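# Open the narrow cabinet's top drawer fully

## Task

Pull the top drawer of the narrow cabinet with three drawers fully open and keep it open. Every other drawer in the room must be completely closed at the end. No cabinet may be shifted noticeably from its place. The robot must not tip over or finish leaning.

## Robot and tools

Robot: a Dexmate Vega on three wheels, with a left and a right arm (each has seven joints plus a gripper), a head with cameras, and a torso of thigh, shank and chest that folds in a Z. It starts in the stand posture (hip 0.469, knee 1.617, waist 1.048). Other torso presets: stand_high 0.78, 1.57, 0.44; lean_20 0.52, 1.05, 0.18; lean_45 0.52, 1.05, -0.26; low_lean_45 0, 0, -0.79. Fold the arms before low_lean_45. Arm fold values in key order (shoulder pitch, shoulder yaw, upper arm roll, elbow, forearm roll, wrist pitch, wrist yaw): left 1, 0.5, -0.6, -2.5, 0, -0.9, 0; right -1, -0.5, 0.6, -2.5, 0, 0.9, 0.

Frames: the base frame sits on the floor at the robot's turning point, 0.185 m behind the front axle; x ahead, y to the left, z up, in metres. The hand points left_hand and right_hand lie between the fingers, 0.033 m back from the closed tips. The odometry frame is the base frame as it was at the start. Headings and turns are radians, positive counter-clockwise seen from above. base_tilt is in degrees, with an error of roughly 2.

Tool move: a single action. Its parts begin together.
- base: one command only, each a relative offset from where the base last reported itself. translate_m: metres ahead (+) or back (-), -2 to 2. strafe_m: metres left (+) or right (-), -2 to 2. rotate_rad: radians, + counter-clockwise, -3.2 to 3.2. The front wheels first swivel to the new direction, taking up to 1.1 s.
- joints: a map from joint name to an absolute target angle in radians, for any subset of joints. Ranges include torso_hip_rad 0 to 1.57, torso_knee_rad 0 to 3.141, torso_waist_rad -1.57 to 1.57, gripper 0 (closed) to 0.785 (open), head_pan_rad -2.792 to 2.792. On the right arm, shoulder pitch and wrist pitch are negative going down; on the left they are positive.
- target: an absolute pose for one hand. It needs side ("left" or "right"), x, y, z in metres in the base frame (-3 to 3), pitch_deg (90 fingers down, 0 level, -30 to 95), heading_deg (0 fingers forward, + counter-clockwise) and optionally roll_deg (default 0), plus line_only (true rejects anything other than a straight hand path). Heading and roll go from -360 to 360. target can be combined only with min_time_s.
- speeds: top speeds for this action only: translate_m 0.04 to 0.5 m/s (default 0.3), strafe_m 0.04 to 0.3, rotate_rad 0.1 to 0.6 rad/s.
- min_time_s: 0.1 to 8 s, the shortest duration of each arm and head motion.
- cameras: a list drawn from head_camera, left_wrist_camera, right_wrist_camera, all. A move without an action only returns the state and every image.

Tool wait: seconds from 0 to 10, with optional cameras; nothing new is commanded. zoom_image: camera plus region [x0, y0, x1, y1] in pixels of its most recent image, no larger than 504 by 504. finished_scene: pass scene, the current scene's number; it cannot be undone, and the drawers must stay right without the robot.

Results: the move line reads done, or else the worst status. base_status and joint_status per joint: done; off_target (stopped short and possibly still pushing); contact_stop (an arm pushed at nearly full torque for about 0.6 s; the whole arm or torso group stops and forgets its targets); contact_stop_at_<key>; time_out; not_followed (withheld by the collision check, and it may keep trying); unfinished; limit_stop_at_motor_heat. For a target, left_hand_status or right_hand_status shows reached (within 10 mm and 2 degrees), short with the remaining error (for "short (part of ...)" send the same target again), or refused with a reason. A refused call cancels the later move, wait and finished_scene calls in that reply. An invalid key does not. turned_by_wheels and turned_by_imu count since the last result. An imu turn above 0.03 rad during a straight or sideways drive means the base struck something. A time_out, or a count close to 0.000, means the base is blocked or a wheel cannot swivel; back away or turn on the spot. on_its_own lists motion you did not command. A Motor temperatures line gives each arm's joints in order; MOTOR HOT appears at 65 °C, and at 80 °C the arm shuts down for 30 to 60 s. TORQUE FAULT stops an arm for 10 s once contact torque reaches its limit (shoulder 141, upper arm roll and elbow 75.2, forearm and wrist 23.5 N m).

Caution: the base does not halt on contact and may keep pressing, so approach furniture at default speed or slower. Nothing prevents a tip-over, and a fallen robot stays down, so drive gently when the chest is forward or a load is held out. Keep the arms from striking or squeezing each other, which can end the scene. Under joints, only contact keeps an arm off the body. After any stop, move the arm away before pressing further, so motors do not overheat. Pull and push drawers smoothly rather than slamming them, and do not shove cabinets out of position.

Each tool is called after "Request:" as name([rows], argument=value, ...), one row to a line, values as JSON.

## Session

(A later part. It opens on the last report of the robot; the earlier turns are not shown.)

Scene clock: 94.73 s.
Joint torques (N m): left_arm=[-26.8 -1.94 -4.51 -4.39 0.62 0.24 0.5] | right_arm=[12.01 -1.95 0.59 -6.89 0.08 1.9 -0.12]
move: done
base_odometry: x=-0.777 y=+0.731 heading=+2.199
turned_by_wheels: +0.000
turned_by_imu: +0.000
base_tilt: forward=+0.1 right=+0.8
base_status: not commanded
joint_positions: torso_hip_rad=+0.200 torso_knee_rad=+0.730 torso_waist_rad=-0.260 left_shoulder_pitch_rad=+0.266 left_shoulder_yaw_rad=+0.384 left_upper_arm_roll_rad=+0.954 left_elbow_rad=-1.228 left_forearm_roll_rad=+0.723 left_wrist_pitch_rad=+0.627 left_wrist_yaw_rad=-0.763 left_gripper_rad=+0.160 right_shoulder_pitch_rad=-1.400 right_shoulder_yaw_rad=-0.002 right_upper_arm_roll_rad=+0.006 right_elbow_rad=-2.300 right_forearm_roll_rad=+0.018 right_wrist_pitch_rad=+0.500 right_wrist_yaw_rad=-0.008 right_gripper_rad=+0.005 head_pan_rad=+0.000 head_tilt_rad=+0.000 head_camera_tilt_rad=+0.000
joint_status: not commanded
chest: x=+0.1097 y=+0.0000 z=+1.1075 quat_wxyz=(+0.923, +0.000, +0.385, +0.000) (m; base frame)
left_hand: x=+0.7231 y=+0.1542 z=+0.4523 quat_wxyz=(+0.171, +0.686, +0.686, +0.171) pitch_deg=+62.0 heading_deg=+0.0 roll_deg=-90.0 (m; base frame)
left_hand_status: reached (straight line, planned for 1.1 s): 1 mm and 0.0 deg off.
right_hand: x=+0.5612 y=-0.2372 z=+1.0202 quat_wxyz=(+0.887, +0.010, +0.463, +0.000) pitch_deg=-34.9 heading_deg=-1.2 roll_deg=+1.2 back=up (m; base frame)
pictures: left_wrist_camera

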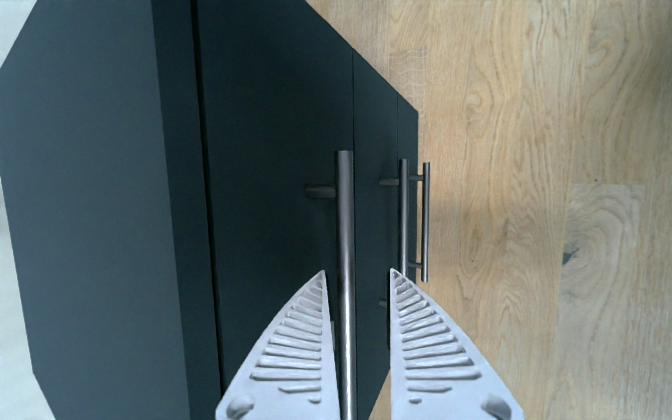

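Request:
move(target={"side": "left", "x": 0.727, "y": 0.154, "z": 0.443, "pitch_deg": 62, "heading_deg": 0, "roll_deg": 90})

Request:
move(joints={"left_gripper_rad": 0.0}, cameras=["left_wrist_camera"])

Request:
move(base={"translate_m": -0.08}, speeds={"translate_m": 0.06}, cameras=["head_camera", "left_wrist_camera"])

Scene clock: 96.50 s.
Joint torques (N m): left_arm=[-28.68 -2.78 -5.16 -3.75 0.94 -0.81 0.75] | right_arm=[12.57 -1 0.41 -8.74 -0.03 2.31 0.09]
move: done
base_odometry: x=-0.777 y=+0.731 heading=+2.199
turned_by_wheels: +0.000
turned_by_imu: +0.000
base_tilt: forward=+0.1 right=+0.7
base_status: not commanded
joint_positions: torso_hip_rad=+0.200 torso_knee_rad=+0.730 torso_waist_rad=-0.260 left_shoulder_pitch_rad=+0.255 left_shoulder_yaw_rad=+0.358 left_upper_arm_roll_rad=+0.955 left_elbow_rad=-1.160 left_forearm_roll_rad=+0.713 left_wrist_pitch_rad=+0.597 left_wrist_yaw_rad=-0.732 left_gripper_rad=+0.160 right_shoulder_pitch_rad=-1.400 right_shoulder_yaw_rad=-0.002 right_upper_arm_roll_rad=+0.006 right_elbow_rad=-2.300 right_forearm_roll_rad=+0.018 right_wrist_pitch_rad=+0.500 right_wrist_yaw_rad=-0.008 right_gripper_rad=+0.005 head_pan_rad=+0.000 head_tilt_rad=+0.000 head_camera_tilt_rad=+0.000
joint_status: not commanded
chest: x=+0.1097 y=+0.0000 z=+1.1075 quat_wxyz=(+0.923, +0.000, +0.385, +0.000) (m; base frame)
left_hand: x=+0.7266 y=+0.1542 z=+0.4433 quat_wxyz=(+0.171, +0.686, +0.686, +0.171) pitch_deg=+62.0 heading_deg=+0.0 roll_deg=-90.0 (m; base frame)
left_hand_status: reached (straight line, planned for 0.5 s): 1 mm and 0.0 deg off.
right_hand: x=+0.5612 y=-0.2372 z=+1.0202 quat_wxyz=(+0.887, +0.010, +0.463, +0.000) pitch_deg=-34.9 heading_deg=-1.2 roll_deg=+1.2 back=up (m; base frame)
pictures: none

Scene clock: 97.23 s.
Joint torques (N m): left_arm=[-18.79 -4.42 -4.88 -2.15 -1.13 0.34 -1.06] | right_arm=[12.19 -1.95 0.31 -8.24 0.09 2.23 0.04]
move: done
base_odometry: x=-0.777 y=+0.731 heading=+2.199
turned_by_wheels: +0.000
turned_by_imu: +0.000
base_tilt: forward=+0.1 right=+0.8
base_status: not commanded
joint_positions: torso_hip_rad=+0.200 torso_knee_rad=+0.730 torso_waist_rad=-0.260 left_shoulder_pitch_rad=+0.254 left_shoulder_yaw_rad=+0.356 left_upper_arm_roll_rad=+0.955 left_elbow_rad=-1.158 left_forearm_roll_rad=+0.713 left_wrist_pitch_rad=+0.595 left_wrist_yaw_rad=-0.730 left_gripper_rad=+0.000 right_shoulder_pitch_rad=-1.400 right_shoulder_yaw_rad=-0.002 right_upper_arm_roll_rad=+0.006 right_elbow_rad=-2.300 right_forearm_roll_rad=+0.018 right_wrist_pitch_rad=+0.500 right_wrist_yaw_rad=-0.008 right_gripper_rad=+0.005 head_pan_rad=+0.000 head_tilt_rad=+0.000 head_camera_tilt_rad=+0.000
joint_status: all done
chest: x=+0.1096 y=+0.0000 z=+1.1075 quat_wxyz=(+0.923, +0.000, +0.385, +0.000) (m; base frame)
left_hand: x=+0.7273 y=+0.1542 z=+0.4435 quat_wxyz=(+0.171, +0.686, +0.686, +0.172) pitch_deg=+61.9 heading_deg=+0.0 roll_deg=-90.0 (m; base frame)
right_hand: x=+0.5611 y=-0.2372 z=+1.0203 quat_wxyz=(+0.887, +0.010, +0.462, +0.000) pitch_deg=-34.9 heading_deg=-1.2 roll_deg=+1.2 back=up (m; base frame)
pictures: left_wrist_camera

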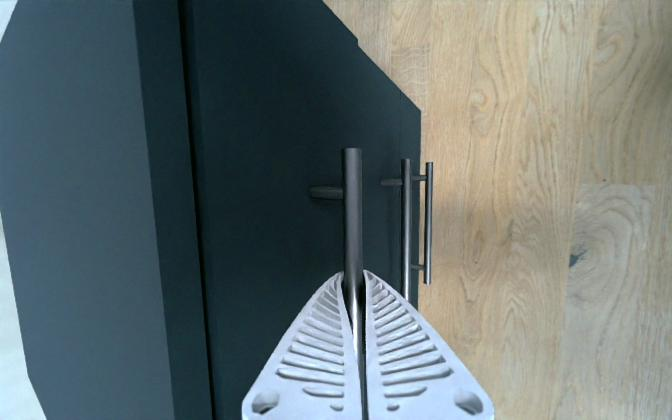

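Scene clock: 99.23 s.
Joint torques (N m): left_arm=[-18.04 -5.19 -4.62 -4.5 -1.16 -0.47 -0.7] | right_arm=[12.01 -0.54 0.82 -8.41 -0.09 2.34 -0.01]
move: done
base_odometry: x=-0.730 y=+0.666 heading=+2.199
turned_by_wheels: +0.000
turned_by_imu: +0.000
base_tilt: forward=+0.1 right=+0.7
base_status: done
joint_positions: torso_hip_rad=+0.200 torso_knee_rad=+0.730 torso_waist_rad=-0.260 left_shoulder_pitch_rad=+0.254 left_shoulder_yaw_rad=+0.356 left_upper_arm_roll_rad=+0.955 left_elbow_rad=-1.157 left_forearm_roll_rad=+0.712 left_wrist_pitch_rad=+0.595 left_wrist_yaw_rad=-0.730 left_gripper_rad=+0.000 right_shoulder_pitch_rad=-1.400 right_shoulder_yaw_rad=-0.002 right_upper_arm_roll_rad=+0.006 right_elbow_rad=-2.300 right_forearm_roll_rad=+0.018 right_wrist_pitch_rad=+0.500 right_wrist_yaw_rad=-0.008 right_gripper_rad=+0.005 head_pan_rad=+0.000 head_tilt_rad=+0.000 head_camera_tilt_rad=+0.000
joint_status: not commanded
chest: x=+0.1095 y=+0.0000 z=+1.1075 quat_wxyz=(+0.923, +0.000, +0.385, +0.000) (m; base frame)
left_hand: x=+0.7273 y=+0.1543 z=+0.4436 quat_wxyz=(+0.171, +0.686, +0.686, +0.172) pitch_deg=+61.9 heading_deg=+0.1 roll_deg=-90.0 (m; base frame)
right_hand: x=+0.5610 y=-0.2372 z=+1.0204 quat_wxyz=(+0.887, +0.010, +0.462, +0.000) pitch_deg=-34.9 heading_deg=-1.2 roll_deg=+1.2 back=up (m; base frame)
pictures: head_camera, left_wrist_camera

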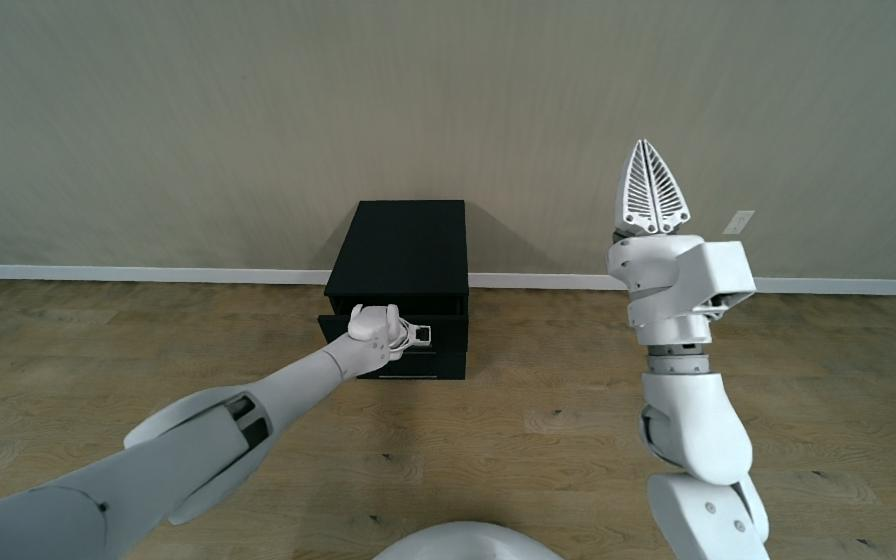

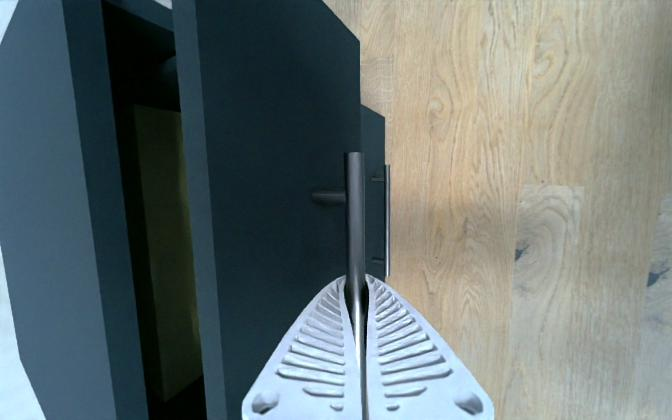

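Request:
move(base={"translate_m": -0.2}, speeds={"translate_m": 0.08}, cameras=["head_camera"])

Scene clock: 102.83 s.
Joint torques (N m): left_arm=[-17.57 -4.74 -4.52 -6.32 -1.69 -2.21 -0.55] | right_arm=[12.93 -0.48 0.75 -6.58 -0.05 2.27 0.02]
move: done
base_odometry: x=-0.611 y=+0.505 heading=+2.200
turned_by_wheels: +0.001
turned_by_imu: +0.002
base_tilt: forward=+0.0 right=+0.7
base_status: done
joint_positions: torso_hip_rad=+0.200 torso_knee_rad=+0.730 torso_waist_rad=-0.260 left_shoulder_pitch_rad=+0.254 left_shoulder_yaw_rad=+0.356 left_upper_arm_roll_rad=+0.955 left_elbow_rad=-1.157 left_forearm_roll_rad=+0.713 left_wrist_pitch_rad=+0.596 left_wrist_yaw_rad=-0.730 left_gripper_rad=+0.000 right_shoulder_pitch_rad=-1.400 right_shoulder_yaw_rad=-0.002 right_upper_arm_roll_rad=+0.006 right_elbow_rad=-2.300 right_forearm_roll_rad=+0.018 right_wrist_pitch_rad=+0.500 right_wrist_yaw_rad=-0.008 right_gripper_rad=+0.005 head_pan_rad=+0.000 head_tilt_rad=+0.000 head_camera_tilt_rad=+0.000
joint_status: not commanded
chest: x=+0.1095 y=+0.0000 z=+1.1075 quat_wxyz=(+0.923, +0.000, +0.385, +0.000) (m; base frame)
left_hand: x=+0.7273 y=+0.1546 z=+0.4434 quat_wxyz=(+0.171, +0.686, +0.686, +0.172) pitch_deg=+61.9 heading_deg=+0.1 roll_deg=-89.9 (m; base frame)
right_hand: x=+0.5611 y=-0.2372 z=+1.0204 quat_wxyz=(+0.887, +0.010, +0.462, +0.000) pitch_deg=-34.9 heading_deg=-1.2 roll_deg=+1.2 back=up (m; base frame)
pictures: head_camera

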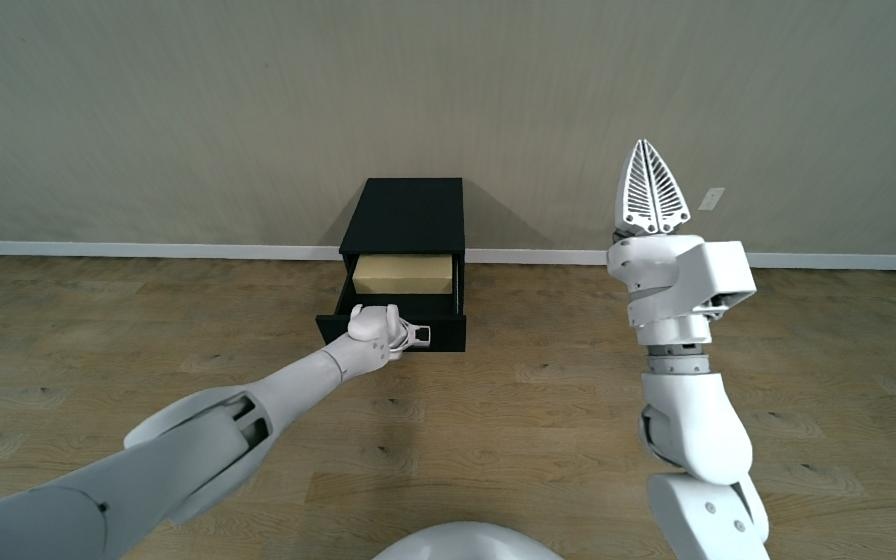

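Request:
move(base={"translate_m": -0.06}, speeds={"translate_m": 0.05}, cameras=["head_camera"])

Request:
zoom_image(camera="head_camera", region=[290, 160, 490, 360])

Scene clock: 104.97 s.
Joint torques (N m): left_arm=[-16.93 -6.96 -4.19 -5.93 -1.46 -2.13 -0.48] | right_arm=[12.9 -0.71 0.78 -7.98 -0.03 2.57 0.06]
move: done
base_odometry: x=-0.576 y=+0.457 heading=+2.200
turned_by_wheels: +0.000
turned_by_imu: -0.001
base_tilt: forward=+0.1 right=+0.7
base_status: done
joint_positions: torso_hip_rad=+0.200 torso_knee_rad=+0.730 torso_waist_rad=-0.260 left_shoulder_pitch_rad=+0.254 left_shoulder_yaw_rad=+0.356 left_upper_arm_roll_rad=+0.955 left_elbow_rad=-1.157 left_forearm_roll_rad=+0.713 left_wrist_pitch_rad=+0.596 left_wrist_yaw_rad=-0.730 left_gripper_rad=+0.000 right_shoulder_pitch_rad=-1.400 right_shoulder_yaw_rad=-0.002 right_upper_arm_roll_rad=+0.006 right_elbow_rad=-2.300 right_forearm_roll_rad=+0.018 right_wrist_pitch_rad=+0.500 right_wrist_yaw_rad=-0.008 right_gripper_rad=+0.005 head_pan_rad=+0.000 head_tilt_rad=+0.000 head_camera_tilt_rad=+0.000
joint_status: not commanded
chest: x=+0.1095 y=+0.0000 z=+1.1075 quat_wxyz=(+0.923, +0.000, +0.385, +0.000) (m; base frame)
left_hand: x=+0.7273 y=+0.1546 z=+0.4434 quat_wxyz=(+0.171, +0.686, +0.686, +0.172) pitch_deg=+62.0 heading_deg=+0.1 roll_deg=-89.9 (m; base frame)
right_hand: x=+0.5611 y=-0.2372 z=+1.0204 quat_wxyz=(+0.887, +0.010, +0.462, +0.000) pitch_deg=-34.9 heading_deg=-1.2 roll_deg=+1.2 back=up (m; base frame)
pictures: head_camera

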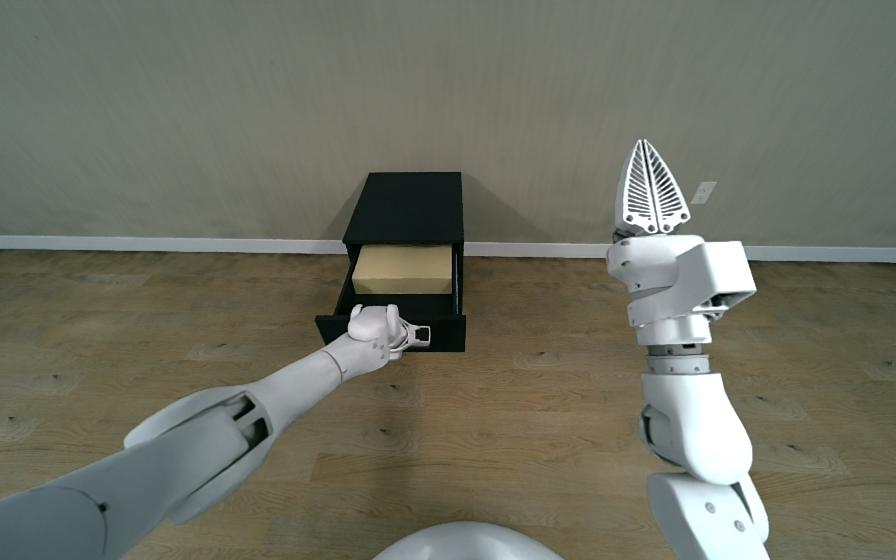

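Scaled by 2.520 from the camera's 896x560 image, which has a finer 960x600 frame.

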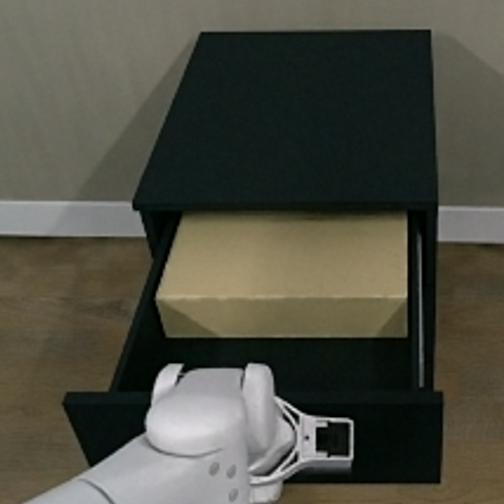

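Request:
move(base={"translate_m": -0.04}, speeds={"translate_m": 0.04}, cameras=["head_camera"])

Request:
zoom_image(camera="head_camera", region=[290, 160, 490, 360])

Request:
move(base={"translate_m": -0.04}, speeds={"translate_m": 0.04}, cameras=["head_camera"])

Request:
zoom_image(camera="head_camera", region=[290, 160, 490, 360])

Scene clock: 107.17 s.
Joint torques (N m): left_arm=[-8.83 -4.33 -2.67 -2.8 -3.85 -0.69 -3.58] | right_arm=[12.45 0.14 0.55 -8.51 0.02 2.01 0]
move: done
base_odometry: x=-0.552 y=+0.424 heading=+2.199
turned_by_wheels: -0.001
turned_by_imu: -0.001
base_tilt: forward=+0.0 right=+0.7
base_status: done
joint_positions: torso_hip_rad=+0.200 torso_knee_rad=+0.730 torso_waist_rad=-0.260 left_shoulder_pitch_rad=+0.254 left_shoulder_yaw_rad=+0.356 left_upper_arm_roll_rad=+0.955 left_elbow_rad=-1.157 left_forearm_roll_rad=+0.713 left_wrist_pitch_rad=+0.595 left_wrist_yaw_rad=-0.728 left_gripper_rad=+0.000 right_shoulder_pitch_rad=-1.400 right_shoulder_yaw_rad=-0.002 right_upper_arm_roll_rad=+0.006 right_elbow_rad=-2.300 right_forearm_roll_rad=+0.018 right_wrist_pitch_rad=+0.500 right_wrist_yaw_rad=-0.008 right_gripper_rad=+0.005 head_pan_rad=+0.000 head_tilt_rad=+0.000 head_camera_tilt_rad=+0.000
joint_status: not commanded
chest: x=+0.1096 y=+0.0000 z=+1.1075 quat_wxyz=(+0.923, +0.000, +0.385, +0.000) (m; base frame)
left_hand: x=+0.7280 y=+0.1545 z=+0.4438 quat_wxyz=(+0.172, +0.686, +0.686, +0.172) pitch_deg=+61.8 heading_deg=+0.1 roll_deg=-89.9 (m; base frame)
right_hand: x=+0.5612 y=-0.2372 z=+1.0203 quat_wxyz=(+0.887, +0.010, +0.463, +0.000) pitch_deg=-34.9 heading_deg=-1.2 roll_deg=+1.2 back=up (m; base frame)
pictures: head_camera

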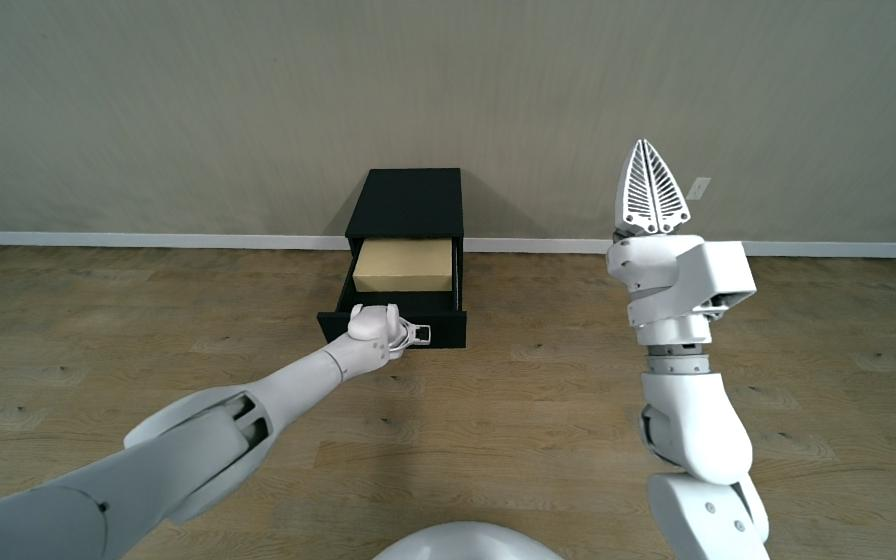

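Scaled by 2.520 from the camera's 896x560 image, which has a finer 960x600 frame.

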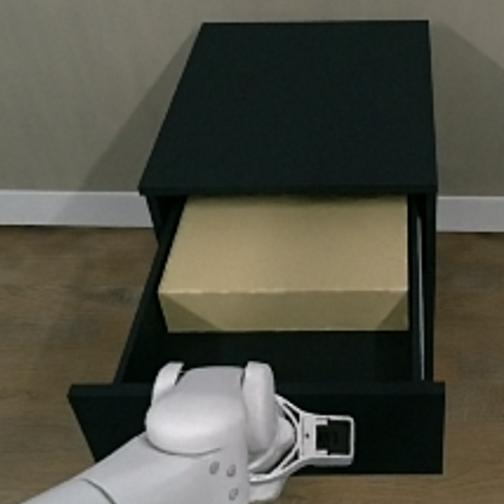

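Scene clock: 108.93 s.
Joint torques (N m): left_arm=[-2.65 -0.75 -0.19 1.86 -3.76 0.05 -4.47] | right_arm=[11.53 -0.78 0.62 -8.11 0.17 2.97 -0.03]
move: done
base_odometry: x=-0.529 y=+0.392 heading=+2.199
turned_by_wheels: -0.001
turned_by_imu: -0.001
base_tilt: forward=+0.1 right=+0.8
base_status: done
joint_positions: torso_hip_rad=+0.200 torso_knee_rad=+0.730 torso_waist_rad=-0.260 left_shoulder_pitch_rad=+0.254 left_shoulder_yaw_rad=+0.356 left_upper_arm_roll_rad=+0.955 left_elbow_rad=-1.157 left_forearm_roll_rad=+0.713 left_wrist_pitch_rad=+0.595 left_wrist_yaw_rad=-0.728 left_gripper_rad=+0.000 right_shoulder_pitch_rad=-1.400 right_shoulder_yaw_rad=-0.002 right_upper_arm_roll_rad=+0.006 right_elbow_rad=-2.300 right_forearm_roll_rad=+0.018 right_wrist_pitch_rad=+0.500 right_wrist_yaw_rad=-0.008 right_gripper_rad=+0.005 head_pan_rad=+0.000 head_tilt_rad=+0.000 head_camera_tilt_rad=+0.000
joint_status: not commanded
chest: x=+0.1094 y=+0.0000 z=+1.1076 quat_wxyz=(+0.923, +0.000, +0.385, +0.000) (m; base frame)
left_hand: x=+0.7284 y=+0.1540 z=+0.4445 quat_wxyz=(+0.172, +0.686, +0.686, +0.173) pitch_deg=+61.8 heading_deg=+0.0 roll_deg=-90.0 (m; base frame)
right_hand: x=+0.5610 y=-0.2372 z=+1.0206 quat_wxyz=(+0.887, +0.010, +0.462, +0.000) pitch_deg=-34.9 heading_deg=-1.2 roll_deg=+1.2 back=up (m; base frame)
pictures: head_camera

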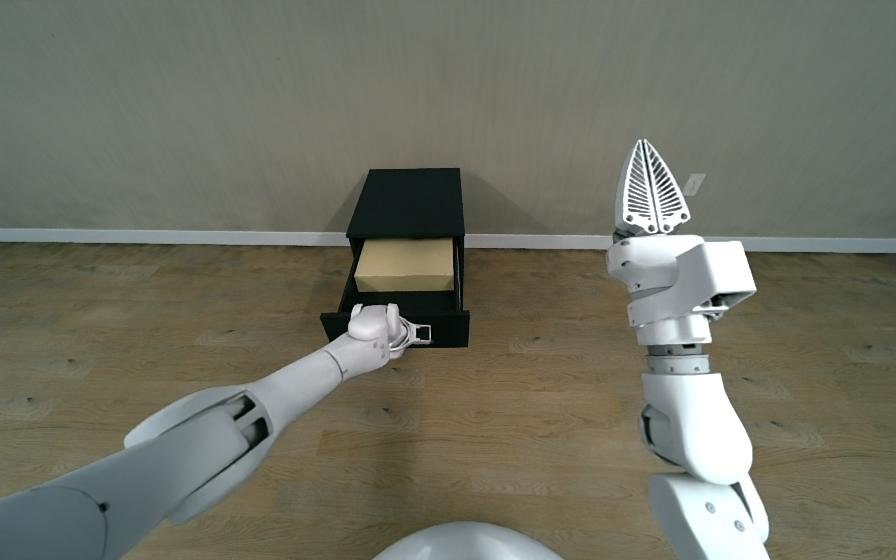

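Scaled by 2.520 from the camera's 896x560 image, which has a finer 960x600 frame.

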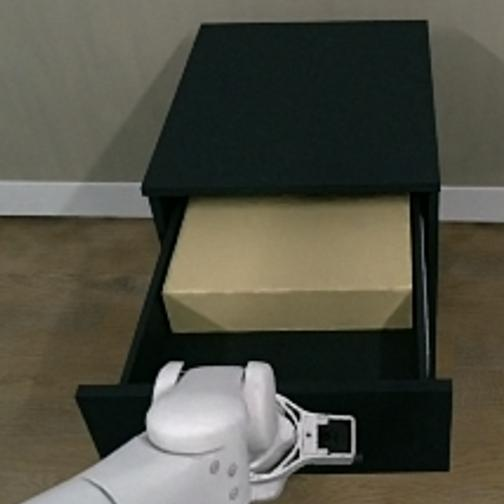

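Request:
move(base={"translate_m": 0.01}, joints={"left_gripper_rad": 0.25}, cameras=["head_camera", "left_wrist_camera"])

Request:
move(target={"side": "left", "x": 0.665, "y": 0.154, "z": 0.56, "pitch_deg": 62, "heading_deg": 0, "roll_deg": 90}, cameras=["head_camera"])

Scene clock: 110.57 s.
Joint torques (N m): left_arm=[-24.4 0.28 -8.07 -6.05 2.63 -0.26 1.78] | right_arm=[13.3 -0.66 0.5 -7.73 0.12 2.87 -0.05]
move: done
base_odometry: x=-0.535 y=+0.400 heading=+2.199
turned_by_wheels: +0.000
turned_by_imu: +0.000
base_tilt: forward=+0.1 right=+0.7
base_status: done
joint_positions: torso_hip_rad=+0.200 torso_knee_rad=+0.730 torso_waist_rad=-0.260 left_shoulder_pitch_rad=+0.254 left_shoulder_yaw_rad=+0.356 left_upper_arm_roll_rad=+0.955 left_elbow_rad=-1.157 left_forearm_roll_rad=+0.712 left_wrist_pitch_rad=+0.595 left_wrist_yaw_rad=-0.731 left_gripper_rad=+0.250 right_shoulder_pitch_rad=-1.400 right_shoulder_yaw_rad=-0.002 right_upper_arm_roll_rad=+0.006 right_elbow_rad=-2.300 right_forearm_roll_rad=+0.018 right_wrist_pitch_rad=+0.500 right_wrist_yaw_rad=-0.008 right_gripper_rad=+0.005 head_pan_rad=+0.000 head_tilt_rad=+0.000 head_camera_tilt_rad=+0.000
joint_status: all done
chest: x=+0.1097 y=+0.0000 z=+1.1075 quat_wxyz=(+0.923, +0.000, +0.385, +0.000) (m; base frame)
left_hand: x=+0.7266 y=+0.1540 z=+0.4427 quat_wxyz=(+0.171, +0.686, +0.686, +0.171) pitch_deg=+62.1 heading_deg=+0.0 roll_deg=+90.0 (m; base frame)
right_hand: x=+0.5612 y=-0.2372 z=+1.0202 quat_wxyz=(+0.887, +0.010, +0.463, +0.000) pitch_deg=-34.9 heading_deg=-1.2 roll_deg=+1.2 back=up (m; base frame)
pictures: head_camera, left_wrist_camera

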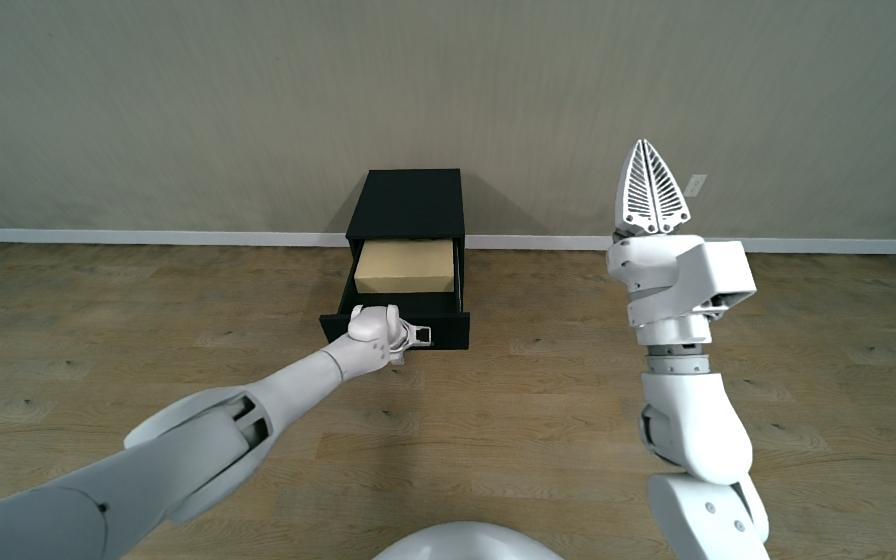

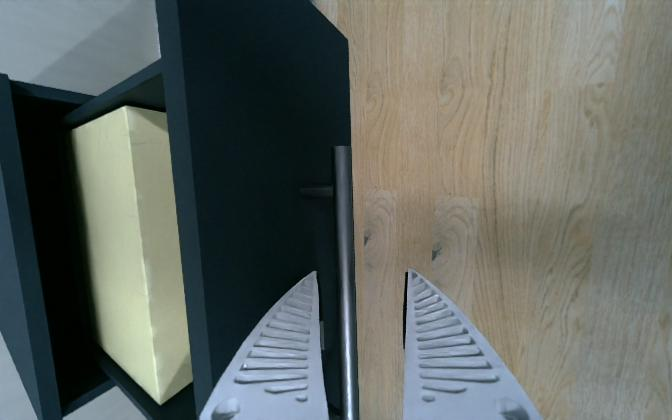

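Scene clock: 114.40 s.
Joint torques (N m): left_arm=[-15.31 3.74 -7 -5.75 1.79 0.03 0.62] | right_arm=[13.05 -2.14 0.4 -8.51 0.01 2.01 0.05]
move: done
base_odometry: x=-0.535 y=+0.400 heading=+2.199
turned_by_wheels: +0.000
turned_by_imu: +0.000
base_tilt: forward=+0.1 right=+0.7
base_status: not commanded
joint_positions: torso_hip_rad=+0.200 torso_knee_rad=+0.730 torso_waist_rad=-0.260 left_shoulder_pitch_rad=+0.329 left_shoulder_yaw_rad=+0.640 left_upper_arm_roll_rad=+0.967 left_elbow_rad=-1.860 left_forearm_roll_rad=+0.871 left_wrist_pitch_rad=+0.933 left_wrist_yaw_rad=-1.115 left_gripper_rad=+0.250 right_shoulder_pitch_rad=-1.400 right_shoulder_yaw_rad=-0.002 right_upper_arm_roll_rad=+0.006 right_elbow_rad=-2.300 right_forearm_roll_rad=+0.018 right_wrist_pitch_rad=+0.500 right_wrist_yaw_rad=-0.008 right_gripper_rad=+0.005 head_pan_rad=+0.000 head_tilt_rad=+0.000 head_camera_tilt_rad=+0.000
joint_status: not commanded
chest: x=+0.1097 y=+0.0000 z=+1.1075 quat_wxyz=(+0.923, +0.000, +0.385, +0.000) (m; base frame)
left_hand: x=+0.6656 y=+0.1540 z=+0.5593 quat_wxyz=(+0.171, +0.686, +0.686, +0.171) pitch_deg=+62.0 heading_deg=+0.0 roll_deg=-90.0 (m; base frame)
left_hand_status: reached (straight line, planned for 2.5 s): 1 mm and 0.0 deg off.
right_hand: x=+0.5612 y=-0.2372 z=+1.0202 quat_wxyz=(+0.887, +0.010, +0.463, +0.000) pitch_deg=-34.9 heading_deg=-1.2 roll_deg=+1.2 back=up (m; base frame)
pictures: head_camera

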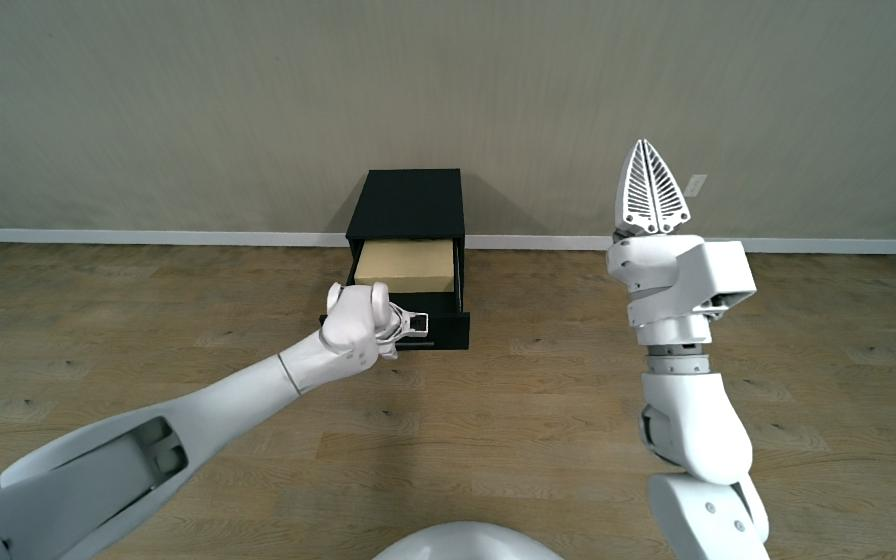

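Request:
finished_scene(scene=1)

The scene is finished: the task was done.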